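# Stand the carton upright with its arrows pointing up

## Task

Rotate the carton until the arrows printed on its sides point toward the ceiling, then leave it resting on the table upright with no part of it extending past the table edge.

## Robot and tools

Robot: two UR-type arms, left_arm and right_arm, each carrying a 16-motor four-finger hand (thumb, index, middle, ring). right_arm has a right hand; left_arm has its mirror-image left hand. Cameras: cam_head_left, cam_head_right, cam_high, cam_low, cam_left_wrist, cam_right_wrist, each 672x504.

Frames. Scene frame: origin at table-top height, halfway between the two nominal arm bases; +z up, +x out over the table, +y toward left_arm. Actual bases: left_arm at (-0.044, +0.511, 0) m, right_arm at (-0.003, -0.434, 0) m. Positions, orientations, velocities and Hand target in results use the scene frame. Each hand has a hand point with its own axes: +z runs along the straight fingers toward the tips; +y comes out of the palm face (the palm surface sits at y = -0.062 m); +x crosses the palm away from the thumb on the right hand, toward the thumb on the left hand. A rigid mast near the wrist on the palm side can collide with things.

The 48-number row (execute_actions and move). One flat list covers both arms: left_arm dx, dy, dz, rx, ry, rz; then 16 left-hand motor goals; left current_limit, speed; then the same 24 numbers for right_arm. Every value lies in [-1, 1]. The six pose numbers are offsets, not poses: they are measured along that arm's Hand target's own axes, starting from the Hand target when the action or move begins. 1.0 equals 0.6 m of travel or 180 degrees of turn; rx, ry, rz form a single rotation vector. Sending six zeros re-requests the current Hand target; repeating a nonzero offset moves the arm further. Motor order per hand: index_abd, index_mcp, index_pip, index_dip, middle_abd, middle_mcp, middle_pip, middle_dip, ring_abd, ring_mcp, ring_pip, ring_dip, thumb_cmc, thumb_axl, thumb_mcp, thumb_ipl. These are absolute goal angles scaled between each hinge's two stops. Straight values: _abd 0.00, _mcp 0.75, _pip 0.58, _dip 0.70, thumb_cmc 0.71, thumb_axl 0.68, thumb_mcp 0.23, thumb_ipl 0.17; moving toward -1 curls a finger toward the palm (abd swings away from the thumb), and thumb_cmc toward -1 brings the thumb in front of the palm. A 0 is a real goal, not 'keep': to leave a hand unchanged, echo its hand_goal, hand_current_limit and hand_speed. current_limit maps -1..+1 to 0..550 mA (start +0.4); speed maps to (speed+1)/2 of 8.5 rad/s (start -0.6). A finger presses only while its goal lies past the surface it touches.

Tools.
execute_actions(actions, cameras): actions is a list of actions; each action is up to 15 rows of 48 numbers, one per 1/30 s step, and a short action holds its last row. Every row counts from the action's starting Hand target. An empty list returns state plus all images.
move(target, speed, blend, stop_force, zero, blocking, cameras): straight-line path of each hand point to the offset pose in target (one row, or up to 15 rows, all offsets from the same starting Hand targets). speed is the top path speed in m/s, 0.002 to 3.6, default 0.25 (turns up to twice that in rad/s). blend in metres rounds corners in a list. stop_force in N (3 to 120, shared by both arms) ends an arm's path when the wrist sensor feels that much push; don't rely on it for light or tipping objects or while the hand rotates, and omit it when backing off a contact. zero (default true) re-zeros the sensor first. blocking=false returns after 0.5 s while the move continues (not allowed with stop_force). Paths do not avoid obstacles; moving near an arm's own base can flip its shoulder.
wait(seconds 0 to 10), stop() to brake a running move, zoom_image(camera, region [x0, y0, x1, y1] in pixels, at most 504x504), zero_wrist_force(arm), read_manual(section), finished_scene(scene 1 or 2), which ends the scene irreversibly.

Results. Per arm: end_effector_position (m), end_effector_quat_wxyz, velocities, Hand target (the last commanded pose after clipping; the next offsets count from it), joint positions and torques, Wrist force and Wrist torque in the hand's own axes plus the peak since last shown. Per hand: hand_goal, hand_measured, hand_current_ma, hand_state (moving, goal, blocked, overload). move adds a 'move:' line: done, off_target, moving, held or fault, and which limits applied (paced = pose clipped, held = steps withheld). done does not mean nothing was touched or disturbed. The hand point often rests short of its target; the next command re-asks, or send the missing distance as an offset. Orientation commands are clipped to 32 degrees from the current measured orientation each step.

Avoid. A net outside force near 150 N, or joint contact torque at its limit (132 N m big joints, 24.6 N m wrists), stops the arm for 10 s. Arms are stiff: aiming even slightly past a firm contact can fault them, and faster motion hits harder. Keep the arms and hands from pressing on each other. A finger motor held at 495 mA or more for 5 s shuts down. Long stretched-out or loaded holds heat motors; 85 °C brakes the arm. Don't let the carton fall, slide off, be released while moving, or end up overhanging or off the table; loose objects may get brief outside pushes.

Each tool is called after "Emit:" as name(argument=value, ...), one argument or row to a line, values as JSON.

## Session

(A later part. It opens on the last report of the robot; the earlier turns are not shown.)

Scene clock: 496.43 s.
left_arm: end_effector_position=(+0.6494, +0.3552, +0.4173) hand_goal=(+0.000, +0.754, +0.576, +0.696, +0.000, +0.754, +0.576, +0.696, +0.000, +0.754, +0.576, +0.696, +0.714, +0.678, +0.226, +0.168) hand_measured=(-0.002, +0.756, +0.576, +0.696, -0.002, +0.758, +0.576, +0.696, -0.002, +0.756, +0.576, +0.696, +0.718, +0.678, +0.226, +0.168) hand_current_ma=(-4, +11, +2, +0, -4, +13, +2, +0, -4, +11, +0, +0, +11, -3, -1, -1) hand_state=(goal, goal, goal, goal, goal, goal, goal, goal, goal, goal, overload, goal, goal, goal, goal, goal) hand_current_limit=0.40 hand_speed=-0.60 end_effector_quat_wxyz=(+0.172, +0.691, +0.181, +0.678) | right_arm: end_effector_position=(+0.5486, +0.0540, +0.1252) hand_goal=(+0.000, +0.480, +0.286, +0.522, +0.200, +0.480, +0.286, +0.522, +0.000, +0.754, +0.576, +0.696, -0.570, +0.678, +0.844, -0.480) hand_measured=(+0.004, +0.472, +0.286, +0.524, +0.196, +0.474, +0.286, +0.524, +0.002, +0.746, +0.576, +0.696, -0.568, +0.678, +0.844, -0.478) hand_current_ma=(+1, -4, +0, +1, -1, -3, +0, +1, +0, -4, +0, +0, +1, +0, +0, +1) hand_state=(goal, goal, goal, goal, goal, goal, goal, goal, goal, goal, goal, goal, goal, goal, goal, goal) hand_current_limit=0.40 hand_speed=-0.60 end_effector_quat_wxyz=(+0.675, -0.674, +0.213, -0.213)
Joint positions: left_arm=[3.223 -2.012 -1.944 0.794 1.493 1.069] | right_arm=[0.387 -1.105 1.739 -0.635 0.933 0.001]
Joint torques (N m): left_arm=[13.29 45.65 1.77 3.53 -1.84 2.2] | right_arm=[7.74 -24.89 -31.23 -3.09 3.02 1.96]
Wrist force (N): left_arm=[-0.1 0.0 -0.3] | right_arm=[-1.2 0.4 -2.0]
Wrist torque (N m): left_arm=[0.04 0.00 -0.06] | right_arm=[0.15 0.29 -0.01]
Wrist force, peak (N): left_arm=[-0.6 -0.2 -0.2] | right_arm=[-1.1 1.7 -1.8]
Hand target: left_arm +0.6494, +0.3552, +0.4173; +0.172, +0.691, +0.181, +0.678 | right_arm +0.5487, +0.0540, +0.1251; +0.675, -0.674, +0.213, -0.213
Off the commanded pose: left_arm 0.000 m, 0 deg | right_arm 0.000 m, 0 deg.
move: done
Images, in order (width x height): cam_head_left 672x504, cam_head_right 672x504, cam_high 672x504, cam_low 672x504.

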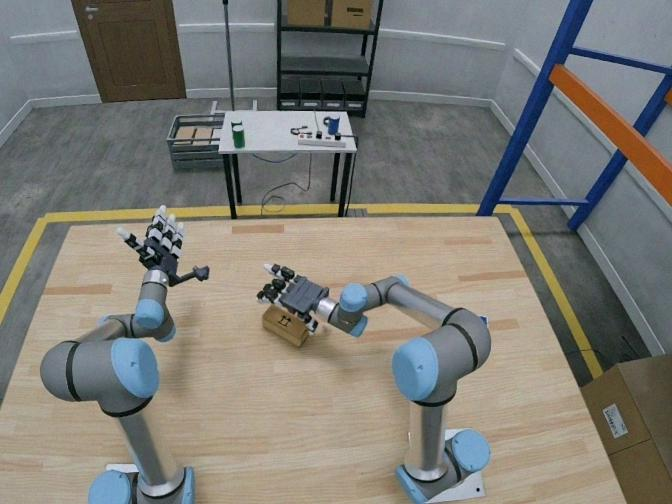

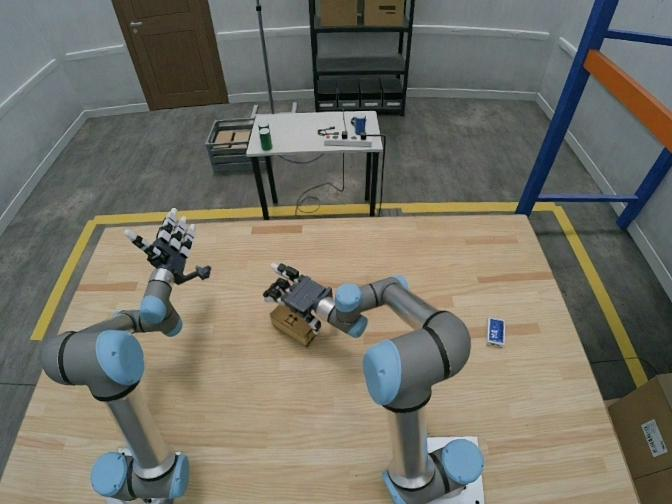

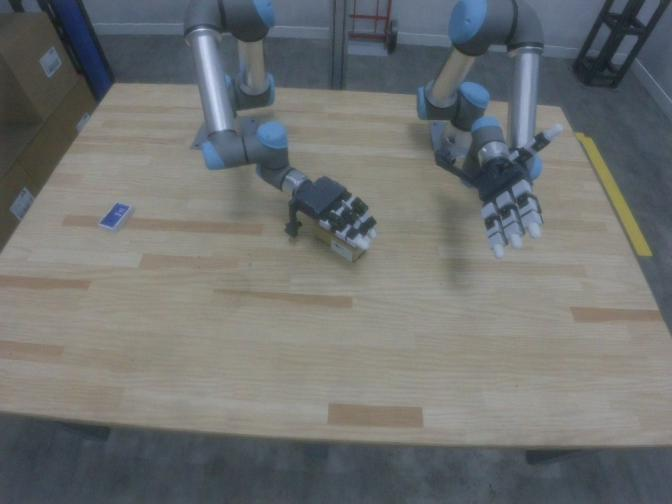

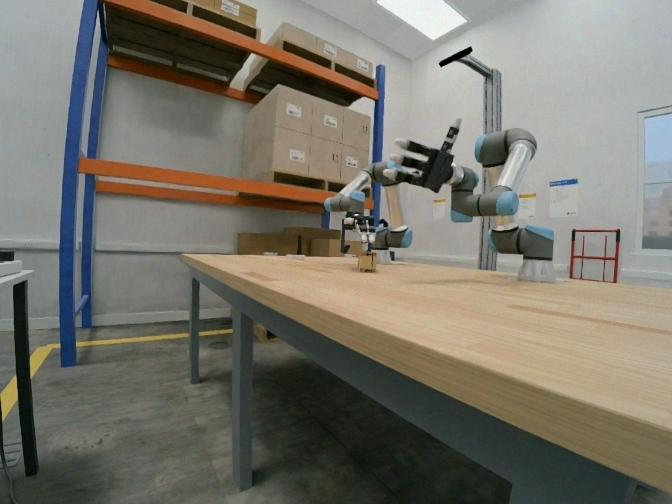

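Emit:
move(
  target=[0,0,0,0,0,0, 0,0.754,0.576,0.696,0,0.754,0.576,0.696,0,0.754,0.576,0.696,0.714,0.678,0.226,0.168,0.4,-0.6, 0.0188,0.0417,0.0088,-0.0556,0,0, 0,0.479,0.285,0.261,0.2,0.479,0.285,0.261,0,0.754,0.576,0.696,-0.571,0.677,0.921,-0.535,0.4,-0.6],
  speed=0.1,
  cameras=["cam_head_left","cam_head_right","cam_high","cam_low"],
)

Emit:
zoom_image(
  camera="cam_head_left",
  region=[255, 265, 335, 355],
)

Emit:
zoom_image(
  camera="cam_head_right",
  region=[255, 265, 335, 355],
)

Emit:
zoom_image(
  camera="cam_high",
  region=[290, 180, 390, 270],
)

Emit:
zoom_image(
  camera="cam_low",
  region=[325, 205, 405, 285],
)

Scene clock: 584.83 s.
left_arm: end_effector_position=(+0.6494, +0.3552, +0.4173) hand_goal=(+0.000, +0.754, +0.576, +0.696, +0.000, +0.754, +0.576, +0.696, +0.000, +0.754, +0.576, +0.696, +0.714, +0.678, +0.226, +0.168) hand_measured=(-0.002, +0.756, +0.576, +0.696, -0.002, +0.758, +0.576, +0.696, -0.002, +0.756, +0.576, +0.696, +0.718, +0.678, +0.226, +0.168) hand_current_ma=(-4, +11, +2, +0, -4, +13, +2, +0, -4, +11, +0, +0, +11, -3, -1, -1) hand_state=(goal, goal, goal, goal, goal, goal, goal, goal, goal, goal, overload, goal, goal, goal, goal, goal) hand_current_limit=0.40 hand_speed=-0.60 end_effector_quat_wxyz=(+0.172, +0.691, +0.181, +0.678) | right_arm: end_effector_position=(+0.5610, +0.0519, +0.1001) hand_goal=(+0.000, +0.480, +0.286, +0.262, +0.200, +0.480, +0.286, +0.262, +0.000, +0.754, +0.576, +0.696, -0.570, +0.678, +0.922, -0.534) hand_measured=(+0.004, +0.472, +0.286, +0.264, +0.196, +0.474, +0.286, +0.264, +0.002, +0.746, +0.576, +0.696, -0.568, +0.678, +0.914, -0.532) hand_current_ma=(+1, -4, +0, +1, -1, -3, +0, +1, +0, -4, +0, +0, +1, +0, -6, +1) hand_state=(goal, goal, goal, goal, goal, goal, goal, goal, goal, goal, goal, goal, goal, goal, goal, goal) hand_current_limit=0.40 hand_speed=-0.60 end_effector_quat_wxyz=(-0.613, +0.730, -0.230, +0.193)
Joint positions: left_arm=[3.223 -2.012 -1.944 0.794 1.493 1.069] | right_arm=[0.396 -1.025 1.574 -0.336 0.953 -0.125]
Joint torques (N m): left_arm=[13.09 45.33 2.32 3.48 -1.85 2.22] | right_arm=[7.39 -28.55 -31.01 0.77 2.66 -1.37]
Wrist force (N): left_arm=[-0.4 -0.1 -0.2] | right_arm=[-1.6 0.5 -1.4]
Wrist torque (N m): left_arm=[0.01 0.04 -0.08] | right_arm=[0.14 0.30 0.01]
Wrist force, peak (N): left_arm=[-0.3 -0.4 -0.5] | right_arm=[-1.5 0.5 -2.2]
Hand target: left_arm +0.6494, +0.3552, +0.4173; +0.172, +0.691, +0.181, +0.678 | right_arm +0.5610, +0.0519, +0.1001; -0.613, +0.730, -0.230, +0.193
Off the commanded pose: left_arm 0.000 m, 0 deg | right_arm 0.000 m, 0 deg.
move: done
Images, in order (width x height): cam_head_left 672x504, cam_head_right 672x504, cam_high 672x504, cam_low 672x504.

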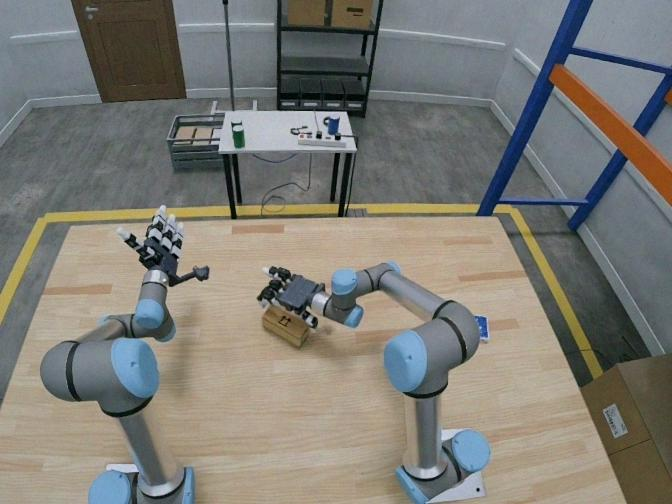

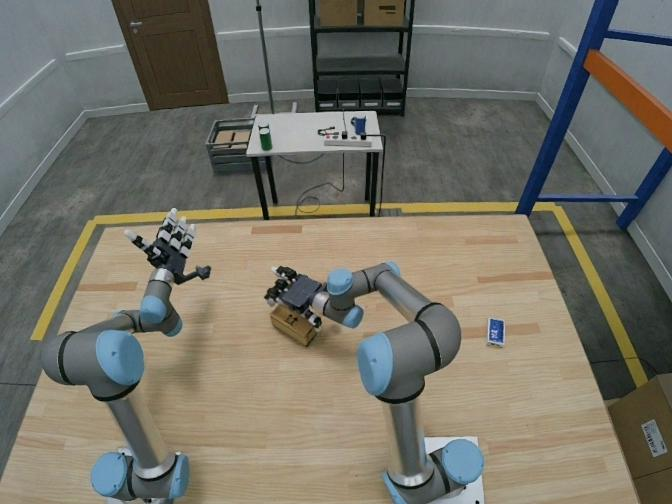

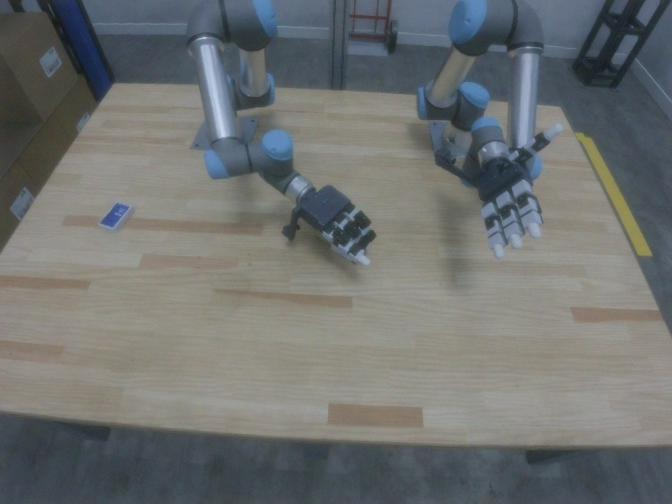

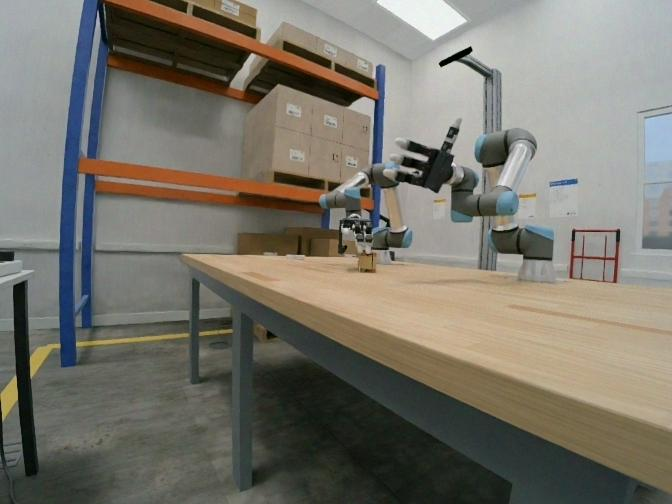

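Scaled by 5.600 from the camera's 672x504 image, which has a finer 960x720 frame.

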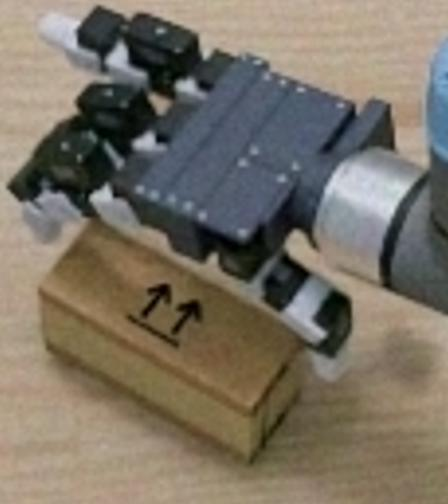

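Scaled by 5.600 from the camera's 672x504 image, which has a finer 960x720 frame.

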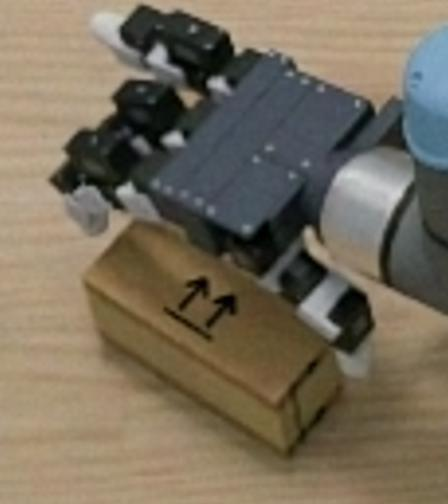

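Scaled by 5.040 from the camera's 672x504 image, which has a finer 960x720 frame.

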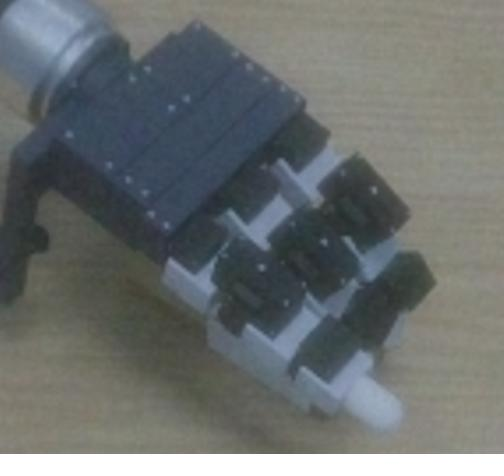

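Scaled by 6.300 from the camera's 672x504 image, which has a finer 960x720 frame.

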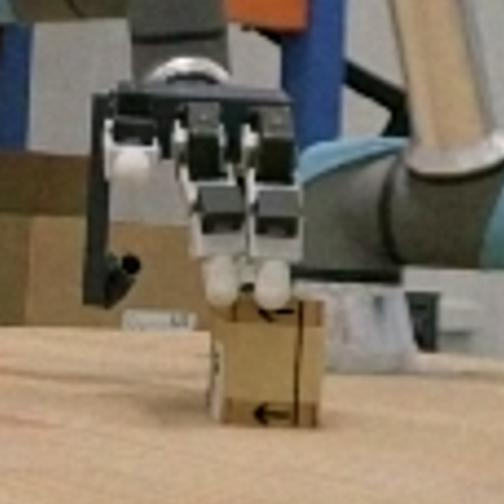

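Emit:
move(
  target=[0,0,0,0,0,0, 0,0.754,0.576,0.696,0,0.754,0.576,0.696,0,0.754,0.576,0.696,0.714,0.678,0.226,0.168,0.4,-0.6, -0.01,0,0,0,0,0, 0.04,0.479,0.285,0.261,0.27,0.479,0.285,0.261,0,0.754,0.576,0.696,-0.571,0.677,0.921,-0.535,0.4,-0.6],
  speed=0.1,
)

Emit:
move(
  target=[0,0,0,0,0,0, 0,0.754,0.576,0.696,0,0.754,0.576,0.696,0,0.754,0.576,0.696,0.714,0.678,0.226,0.168,0.4,-0.6, 0,0.0623,0.011,0,0,0, 0.04,0.479,0.285,0.261,0.27,0.479,0.285,0.261,0,0.754,0.576,0.696,-0.571,0.677,0.921,-0.535,0.4,-0.6],
  speed=0.03,
  stop_force=6,
  cameras=["cam_head_left","cam_head_right","cam_high","cam_low"],
)

Emit:
zoom_image(
  camera="cam_head_left",
  region=[255, 265, 335, 355],
)

Emit:
zoom_image(
  camera="cam_low",
  region=[325, 205, 405, 285],
)

Scene clock: 611.20 s.
left_arm: end_effector_position=(+0.6494, +0.3552, +0.4173) hand_goal=(+0.000, +0.754, +0.576, +0.696, +0.000, +0.754, +0.576, +0.696, +0.000, +0.754, +0.576, +0.696, +0.714, +0.678, +0.226, +0.168) hand_measured=(-0.002, +0.756, +0.576, +0.696, -0.002, +0.758, +0.576, +0.696, -0.002, +0.756, +0.576, +0.696, +0.718, +0.678, +0.226, +0.168) hand_current_ma=(-4, +11, +2, +0, -4, +13, +2, +0, -4, +11, +0, +0, +11, -3, -1, -1) hand_state=(goal, goal, goal, goal, goal, goal, goal, goal, goal, goal, overload, goal, goal, goal, goal, goal) hand_current_limit=0.40 hand_speed=-0.60 end_effector_quat_wxyz=(+0.172, +0.691, +0.181, +0.678) | right_arm: end_effector_position=(+0.5562, +0.0553, +0.1001) hand_goal=(+0.040, +0.480, +0.286, +0.262, +0.270, +0.480, +0.286, +0.262, +0.000, +0.754, +0.576, +0.696, -0.570, +0.678, +0.922, -0.534) hand_measured=(+0.044, +0.472, +0.286, +0.264, +0.242, +0.474, +0.286, +0.264, +0.002, +0.746, +0.576, +0.696, -0.568, +0.678, +0.914, -0.532) hand_current_ma=(+1, -4, +0, +1, -25, -3, +0, +1, +0, -4, +0, +0, +1, +0, -6, +1) hand_state=(goal, goal, goal, goal, blocked, goal, goal, goal, goal, goal, goal, goal, goal, goal, goal, goal) hand_current_limit=0.40 hand_speed=-0.60 end_effector_quat_wxyz=(-0.613, +0.730, -0.230, +0.193)
Joint positions: left_arm=[3.223 -2.012 -1.944 0.794 1.493 1.069] | right_arm=[0.405 -1.03 1.582 -0.34 0.962 -0.123]
Joint torques (N m): left_arm=[12.89 45.41 1.85 3.46 -1.71 2.25] | right_arm=[7.56 -48.73 -7.55 -2.29 2.54 2]
Wrist force (N): left_arm=[-0.2 -0.1 -0.3] | right_arm=[-1.5 0.4 -1.3]
Wrist torque (N m): left_arm=[0.02 0.02 -0.06] | right_arm=[0.13 0.30 -0.07]
Wrist force, peak (N): left_arm=[-0.4 -0.1 -0.6] | right_arm=[-1.6 0.5 -1.7]
Hand target: left_arm +0.6494, +0.3552, +0.4173; +0.172, +0.691, +0.181, +0.678 | right_arm +0.5561, +0.0553, +0.1001; -0.613, +0.730, -0.230, +0.193
Off the commanded pose: left_arm 0.000 m, 0 deg | right_arm 0.000 m, 0 deg.
move: done

Scene clock: 613.43 s.
left_arm: end_effector_position=(+0.6494, +0.3552, +0.4173) hand_goal=(+0.000, +0.754, +0.576, +0.696, +0.000, +0.754, +0.576, +0.696, +0.000, +0.754, +0.576, +0.696, +0.714, +0.678, +0.226, +0.168) hand_measured=(-0.002, +0.756, +0.576, +0.696, -0.002, +0.758, +0.576, +0.696, -0.002, +0.756, +0.576, +0.696, +0.718, +0.678, +0.226, +0.168) hand_current_ma=(-4, +11, +2, +0, -4, +13, +2, +0, -4, +11, +0, +0, +11, -3, -1, -1) hand_state=(goal, goal, goal, goal, goal, goal, goal, goal, goal, goal, overload, goal, goal, goal, goal, goal) hand_current_limit=0.40 hand_speed=-0.60 end_effector_quat_wxyz=(+0.172, +0.691, +0.181, +0.678) | right_arm: end_effector_position=(+0.5561, +0.0554, +0.0622) hand_goal=(+0.040, +0.480, +0.286, +0.262, +0.270, +0.480, +0.286, +0.262, +0.000, +0.754, +0.576, +0.696, -0.570, +0.678, +0.922, -0.534) hand_measured=(+0.044, +0.472, +0.286, +0.264, +0.242, +0.474, +0.286, +0.264, +0.002, +0.746, +0.576, +0.696, -0.568, +0.678, +0.914, -0.532) hand_current_ma=(+1, -4, +0, +1, -25, -3, +0, +1, +0, -4, +0, +0, +1, +0, -6, +1) hand_state=(goal, goal, goal, goal, blocked, goal, goal, goal, goal, goal, goal, goal, goal, goal, goal, goal) hand_current_limit=0.40 hand_speed=-0.60 end_effector_quat_wxyz=(-0.613, +0.730, -0.230, +0.193)
Joint positions: left_arm=[3.223 -2.012 -1.944 0.794 1.493 1.069] | right_arm=[0.405 -0.98 1.614 -0.422 0.962 -0.123]
Joint torques (N m): left_arm=[13.26 45.09 2.25 3.36 -1.68 2.19] | right_arm=[7.16 -28.39 -6.45 -2.33 2.76 1.96]
Wrist force (N): left_arm=[-0.1 -0.1 -0.3] | right_arm=[-1.2 0.4 -1.4]
Wrist torque (N m): left_arm=[0.03 0.00 -0.06] | right_arm=[0.14 0.26 -0.03]
Wrist force, peak (N): left_arm=[-0.4 -0.3 -0.3] | right_arm=[-1.7 0.4 -1.7]
Hand target: left_arm +0.6494, +0.3552, +0.4173; +0.172, +0.691, +0.181, +0.678 | right_arm +0.5561, +0.0554, +0.0622; -0.613, +0.730, -0.230, +0.193
Off the commanded pose: left_arm 0.000 m, 0 deg | right_arm 0.000 m, 0 deg.
move: done
Images, in order (width x height): cam_head_left 672x504, cam_head_right 672x504, cam_high 672x504, cam_low 672x504.

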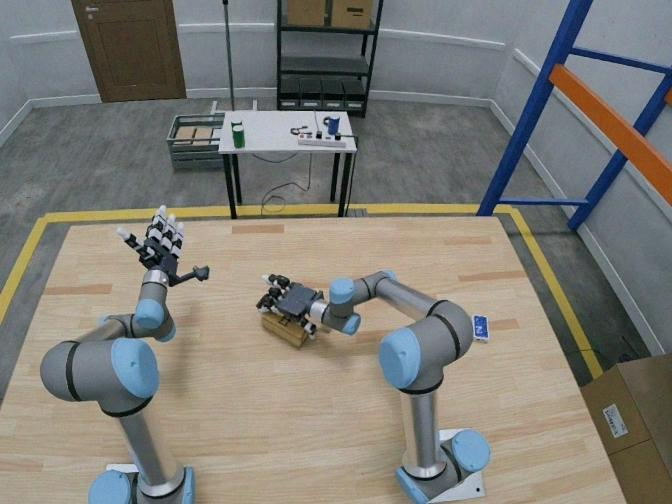

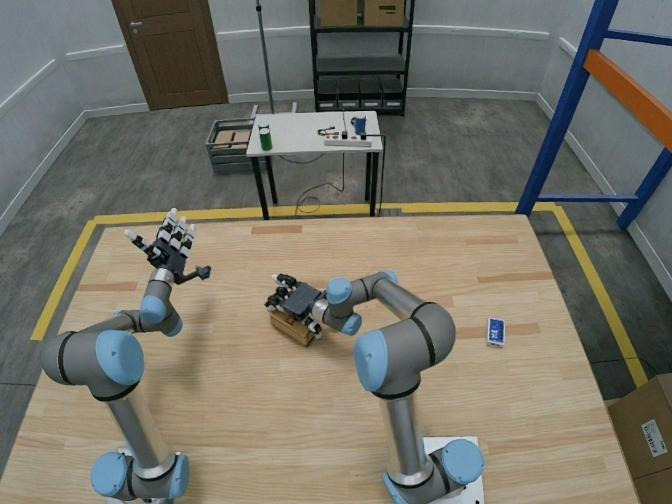

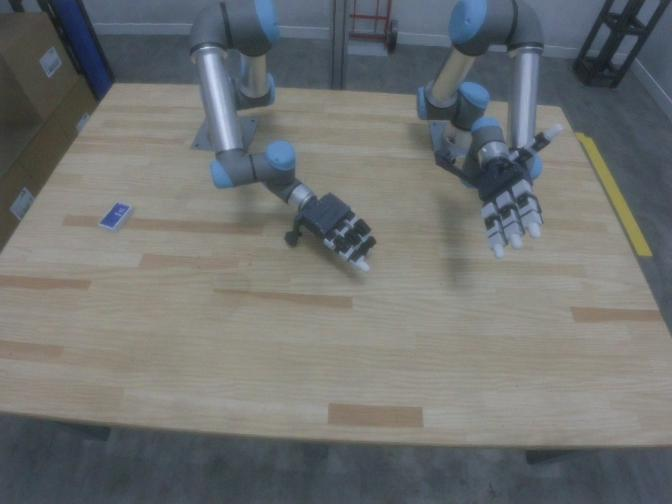

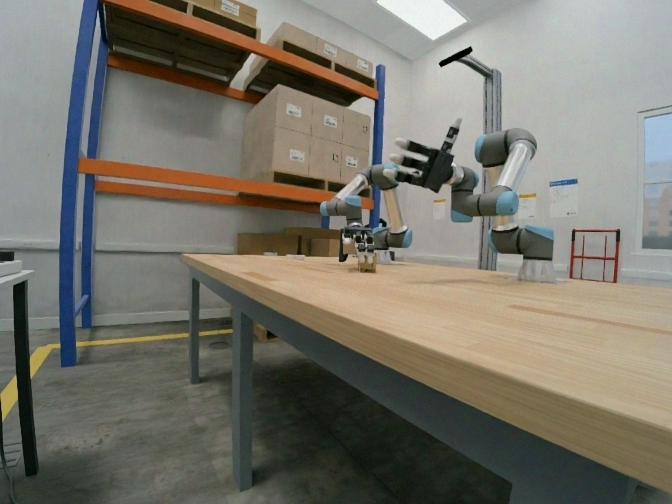

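Scaled by 5.600 from the camera's 672x504 image, which has a finer 960x720 frame.

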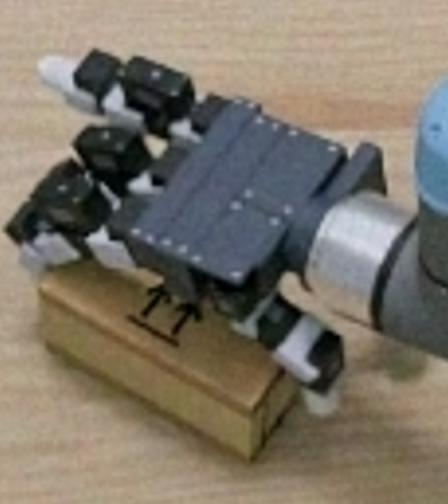

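Scaled by 6.300 from the camera's 672x504 image, which has a finer 960x720 frame.

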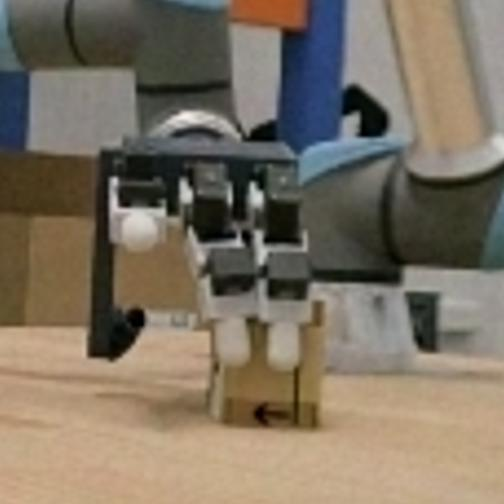

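Emit:
move(
  target=[0,0,0,0,0,0, 0,0.754,0.576,0.696,0,0.754,0.576,0.696,0,0.754,0.576,0.696,0.714,0.678,0.226,0.168,0.4,-0.6, 0,0,0,0,0,0, 0.04,0.301,0.285,0.261,0.24,0.301,0.285,0.261,0,0.754,0.576,0.696,-0.571,0.677,0.697,-0.535,0.4,-0.93],
  cameras=["cam_head_left","cam_head_right","cam_high","cam_low"],
)

Emit:
zoom_image(
  camera="cam_head_left",
  region=[255, 265, 335, 355],
)

Emit:
zoom_image(
  camera="cam_low",
  region=[325, 205, 405, 285],
)

Scene clock: 634.33 s.
left_arm: end_effector_position=(+0.6494, +0.3552, +0.4173) hand_goal=(+0.000, +0.754, +0.576, +0.696, +0.000, +0.754, +0.576, +0.696, +0.000, +0.754, +0.576, +0.696, +0.714, +0.678, +0.226, +0.168) hand_measured=(-0.002, +0.756, +0.576, +0.696, -0.002, +0.758, +0.576, +0.696, -0.002, +0.756, +0.576, +0.696, +0.718, +0.678, +0.226, +0.168) hand_current_ma=(-4, +11, +2, +0, -4, +13, +2, +0, -4, +11, +0, +0, +11, -3, -1, -1) hand_state=(goal, goal, goal, goal, goal, goal, goal, goal, goal, goal, overload, goal, goal, goal, goal, goal) hand_current_limit=0.40 hand_speed=-0.60 end_effector_quat_wxyz=(+0.172, +0.691, +0.181, +0.678) | right_arm: end_effector_position=(+0.5561, +0.0554, +0.0622) hand_goal=(+0.040, +0.302, +0.286, +0.262, +0.240, +0.302, +0.286, +0.262, +0.000, +0.754, +0.576, +0.696, -0.570, +0.678, +0.698, -0.534) hand_measured=(+0.044, +0.372, +0.296, +0.264, +0.236, +0.370, +0.296, +0.264, +0.002, +0.746, +0.576, +0.696, -0.568, +0.678, +0.818, -0.516) hand_current_ma=(+1, +143, +6, +1, -1, +139, +7, +1, +0, -4, +0, +0, +1, +0, +384, +25) hand_state=(goal, blocked, goal, goal, goal, blocked, goal, goal, goal, goal, goal, goal, goal, goal, blocked, goal) hand_current_limit=0.40 hand_speed=-0.93 end_effector_quat_wxyz=(-0.613, +0.730, -0.230, +0.193)
Joint positions: left_arm=[3.223 -2.012 -1.944 0.794 1.493 1.069] | right_arm=[0.405 -0.98 1.614 -0.422 0.962 -0.123]
Joint torques (N m): left_arm=[12.74 44.57 2.06 3.39 -1.65 2.13] | right_arm=[6.95 -28.88 -6.67 -0.78 2.65 1.32]
Wrist force (N): left_arm=[-0.2 -0.1 -0.3] | right_arm=[-1.2 -8.3 -2.5]
Wrist torque (N m): left_arm=[0.03 0.01 -0.06] | right_arm=[-0.23 0.29 0.08]
Wrist force, peak (N): left_arm=[-0.6 0.1 -0.4] | right_arm=[-1.2 -8.3 -2.5]
Hand target: left_arm +0.6494, +0.3552, +0.4173; +0.172, +0.691, +0.181, +0.678 | right_arm +0.5561, +0.0554, +0.0622; -0.613, +0.730, -0.230, +0.193
Off the commanded pose: left_arm 0.000 m, 0 deg | right_arm 0.000 m, 0 deg.
move: done
Images, in order (width x height): cam_head_left 672x504, cam_head_right 672x504, cam_high 672x504, cam_low 672x504.

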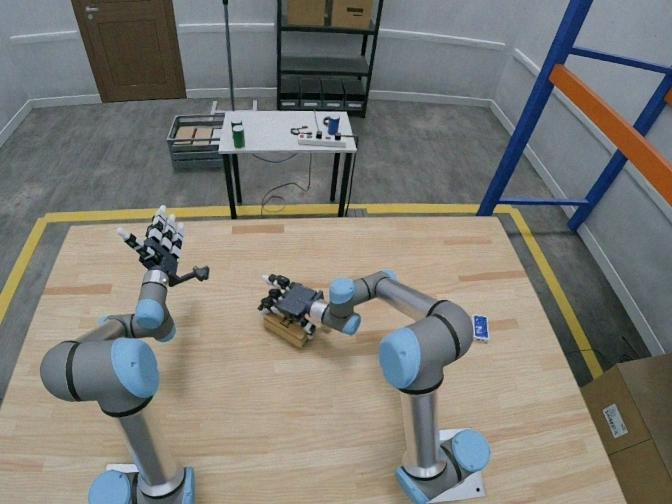

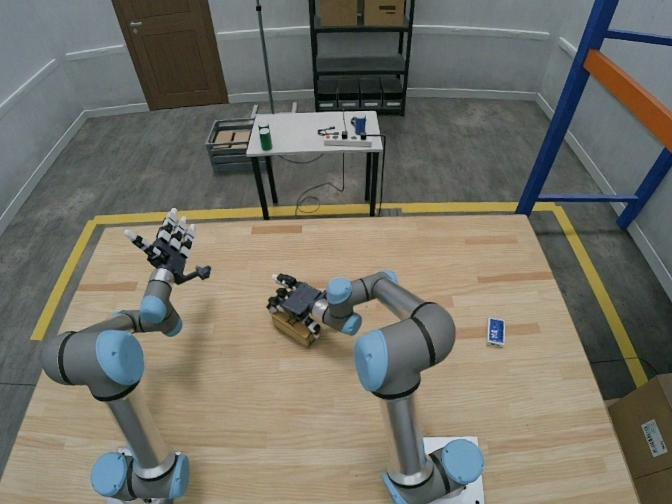

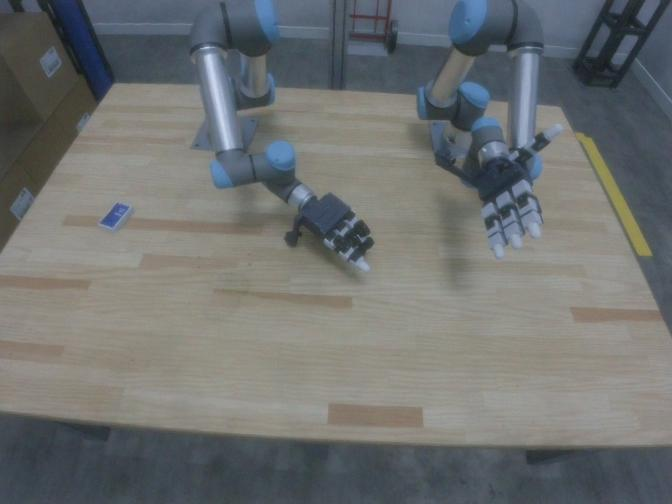

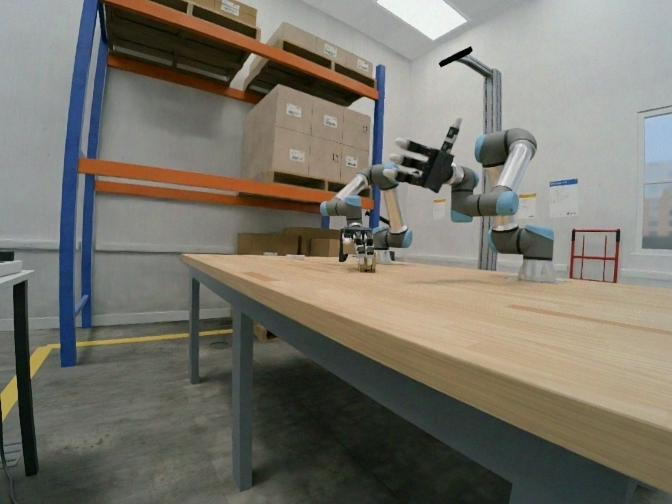

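Scaled by 5.600 from the camera's 672x504 image, which has a finer 960x720 frame.

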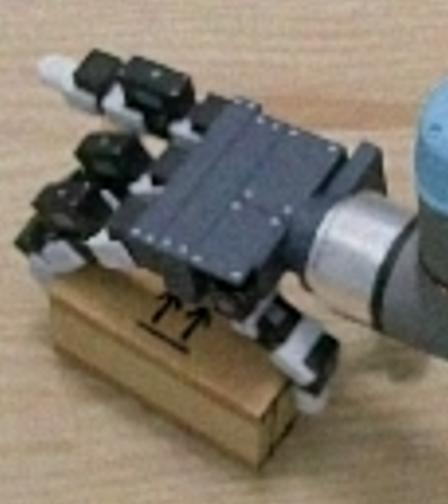

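Scaled by 6.300 from the camera's 672x504 image, which has a finer 960x720 frame.

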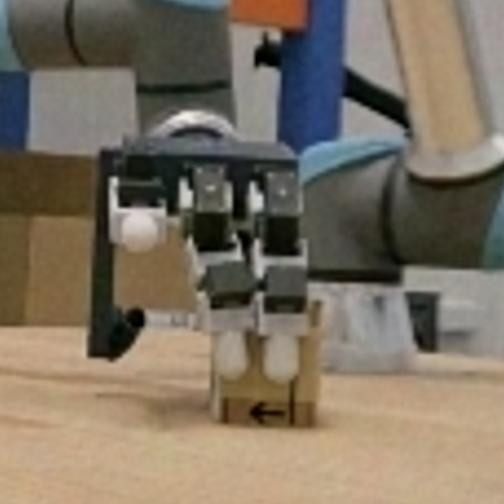

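Emit:
move(
  target=[0,0,0,0,0,0, 0,0.754,0.576,0.696,0,0.754,0.576,0.696,0,0.754,0.576,0.696,0.714,0.678,0.226,0.168,0.4,-0.6, 0,0,0,0,0,0, 0.04,0.247,0.285,0.261,0.24,0.247,0.285,0.261,0,0.754,0.576,0.696,-0.571,0.677,0.697,-0.535,0.4,-0.93],
)

Emit:
move(
  target=[0,0,0,0,0,0, 0,0.754,0.576,0.696,0,0.754,0.576,0.696,0,0.754,0.576,0.696,0.714,0.678,0.226,0.168,0.4,-0.6, 0,-0.0493,-0.0087,0,0,0, 0.04,0.247,0.285,0.261,0.24,0.247,0.285,0.261,0,0.754,0.576,0.696,-0.571,0.677,0.697,-0.535,0.4,-0.93],
  speed=0.03,
  cameras=["cam_head_left","cam_head_right","cam_high","cam_low"],
)

Emit:
zoom_image(
  camera="cam_head_left",
  region=[255, 265, 335, 355],
)

Emit:
zoom_image(
  camera="cam_low",
  region=[325, 205, 405, 285],
)

Scene clock: 653.50 s.
left_arm: end_effector_position=(+0.6494, +0.3552, +0.4173) hand_goal=(+0.000, +0.754, +0.576, +0.696, +0.000, +0.754, +0.576, +0.696, +0.000, +0.754, +0.576, +0.696, +0.714, +0.678, +0.226, +0.168) hand_measured=(-0.002, +0.756, +0.576, +0.696, -0.002, +0.758, +0.576, +0.696, -0.002, +0.756, +0.576, +0.696, +0.718, +0.678, +0.226, +0.168) hand_current_ma=(-4, +11, +2, +0, -4, +13, +2, +0, -4, +11, +0, +0, +11, -3, -1, -1) hand_state=(goal, goal, goal, goal, goal, goal, goal, goal, goal, goal, overload, goal, goal, goal, goal, goal) hand_current_limit=0.40 hand_speed=-0.60 end_effector_quat_wxyz=(+0.172, +0.691, +0.181, +0.678) | right_arm: end_effector_position=(+0.5561, +0.0554, +0.0622) hand_goal=(+0.040, +0.248, +0.286, +0.262, +0.240, +0.248, +0.286, +0.262, +0.000, +0.754, +0.576, +0.696, -0.570, +0.678, +0.698, -0.534) hand_measured=(+0.044, +0.364, +0.304, +0.264, +0.236, +0.362, +0.304, +0.264, +0.002, +0.746, +0.576, +0.696, -0.568, +0.678, +0.816, -0.514) hand_current_ma=(+1, +329, +14, +1, -1, +320, +16, +1, +0, -4, +0, +0, +1, +0, +385, +28) hand_state=(goal, blocked, goal, goal, goal, blocked, goal, goal, goal, goal, goal, goal, goal, goal, blocked, goal) hand_current_limit=0.40 hand_speed=-0.93 end_effector_quat_wxyz=(-0.613, +0.730, -0.230, +0.193)
Joint positions: left_arm=[3.223 -2.012 -1.944 0.794 1.493 1.069] | right_arm=[0.405 -0.98 1.614 -0.422 0.962 -0.123]
Joint torques (N m): left_arm=[12.55 44.55 1.98 3.35 -1.67 2.16] | right_arm=[5.98 -28.46 -5.62 1.8 2.08 -1.12]
Wrist force (N): left_arm=[-0.2 0.2 -0.3] | right_arm=[-1.2 -11.1 -0.3]
Wrist torque (N m): left_arm=[0.06 0.01 -0.06] | right_arm=[-0.14 0.32 0.13]
Wrist force, peak (N): left_arm=[-0.5 -0.2 -0.3] | right_arm=[-1.3 -11.5 -0.1]
Hand target: left_arm +0.6494, +0.3552, +0.4173; +0.172, +0.691, +0.181, +0.678 | right_arm +0.5561, +0.0554, +0.0622; -0.613, +0.730, -0.230, +0.193
Off the commanded pose: left_arm 0.000 m, 0 deg | right_arm 0.000 m, 0 deg.
move: done

Scene clock: 654.90 s.
left_arm: end_effector_position=(+0.6494, +0.3552, +0.4173) hand_goal=(+0.000, +0.754, +0.576, +0.696, +0.000, +0.754, +0.576, +0.696, +0.000, +0.754, +0.576, +0.696, +0.714, +0.678, +0.226, +0.168) hand_measured=(-0.002, +0.756, +0.576, +0.696, -0.002, +0.758, +0.576, +0.696, -0.002, +0.756, +0.576, +0.696, +0.718, +0.678, +0.226, +0.168) hand_current_ma=(-4, +11, +2, +0, -4, +13, +2, +0, -4, +11, +0, +0, +11, -3, -1, -1) hand_state=(goal, goal, goal, goal, goal, goal, goal, goal, goal, goal, overload, goal, goal, goal, goal, goal) hand_current_limit=0.40 hand_speed=-0.60 end_effector_quat_wxyz=(+0.172, +0.691, +0.181, +0.678) | right_arm: end_effector_position=(+0.5560, +0.0554, +0.0921) hand_goal=(+0.040, +0.248, +0.286, +0.262, +0.240, +0.248, +0.286, +0.262, +0.000, +0.754, +0.576, +0.696, -0.570, +0.678, +0.698, -0.534) hand_measured=(+0.038, +0.316, +0.304, +0.264, +0.216, +0.332, +0.310, +0.266, +0.002, +0.746, +0.576, +0.696, -0.578, +0.678, +0.806, -0.478) hand_current_ma=(-1, +141, +15, +1, -18, +197, +25, +2, +0, -4, +0, +0, -3, +0, +385, +147) hand_state=(goal, blocked, goal, goal, blocked, blocked, blocked, goal, goal, goal, goal, goal, goal, goal, blocked, blocked) hand_current_limit=0.40 hand_speed=-0.93 end_effector_quat_wxyz=(-0.613, +0.730, -0.230, +0.193)
Joint positions: left_arm=[3.223 -2.012 -1.944 0.794 1.493 1.069] | right_arm=[0.405 -1.02 1.59 -0.358 0.962 -0.123]
Joint torques (N m): left_arm=[12.64 44.9 2.11 3.32 -1.62 2.07] | right_arm=[-0.1 -52.01 -32.07 0.42 0.94 0.36]
Wrist force (N): left_arm=[-0.2 -0.2 -0.2] | right_arm=[-1.2 3.6 -0.7]
Wrist torque (N m): left_arm=[0.01 0.01 -0.06] | right_arm=[0.25 0.26 -0.12]
Wrist force, peak (N): left_arm=[-0.2 -0.2 -0.5] | right_arm=[-1.5 -11.4 0.0]
Hand target: left_arm +0.6494, +0.3552, +0.4173; +0.172, +0.691, +0.181, +0.678 | right_arm +0.5561, +0.0553, +0.0922; -0.613, +0.730, -0.230, +0.193
Off the commanded pose: left_arm 0.000 m, 0 deg | right_arm 0.000 m, 0 deg.
move: done
Images, in order (width x height): cam_head_left 672x504, cam_head_right 672x504, cam_high 672x504, cam_low 672x504.

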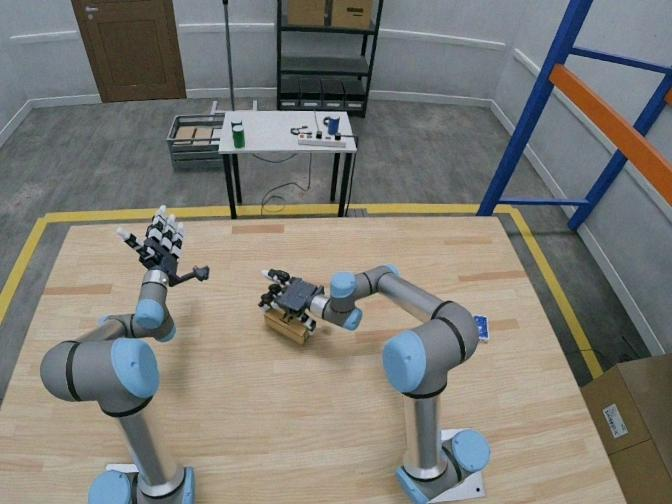

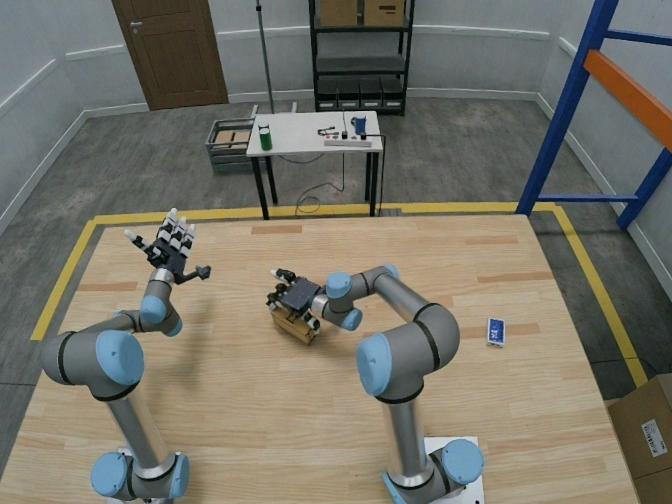

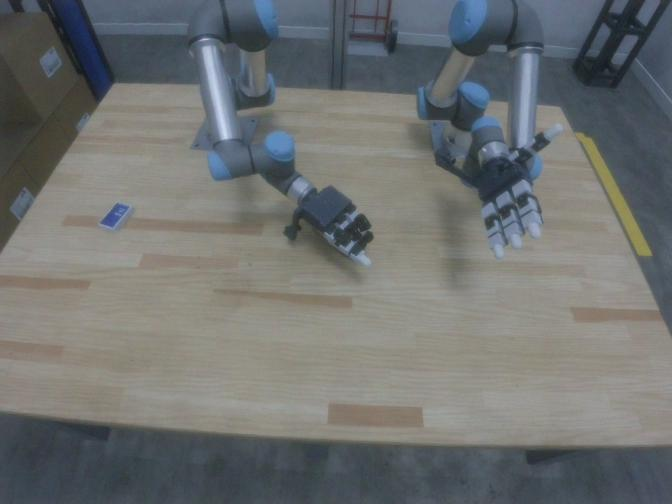

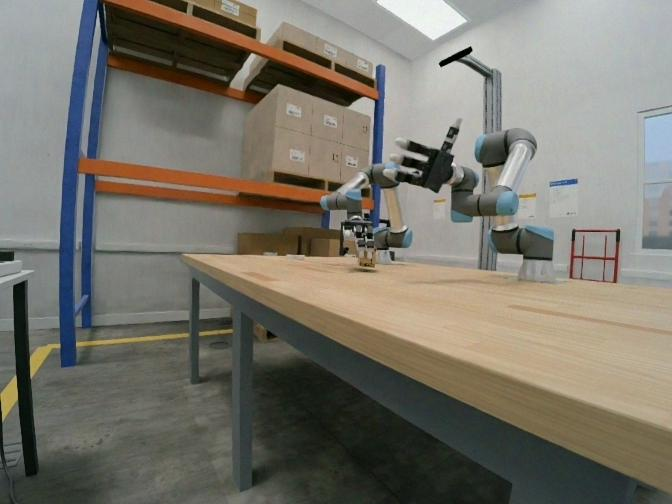

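Scaled by 5.600 from the camera's 672x504 image, which has a finer 960x720 frame.

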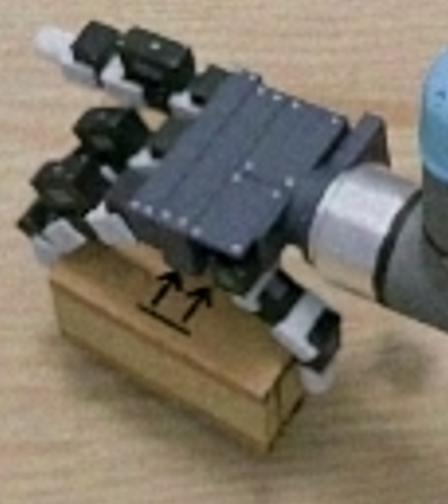

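Scaled by 6.300 from the camera's 672x504 image, which has a finer 960x720 frame.

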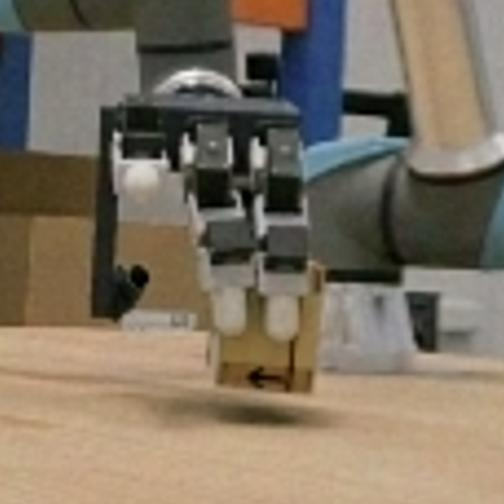

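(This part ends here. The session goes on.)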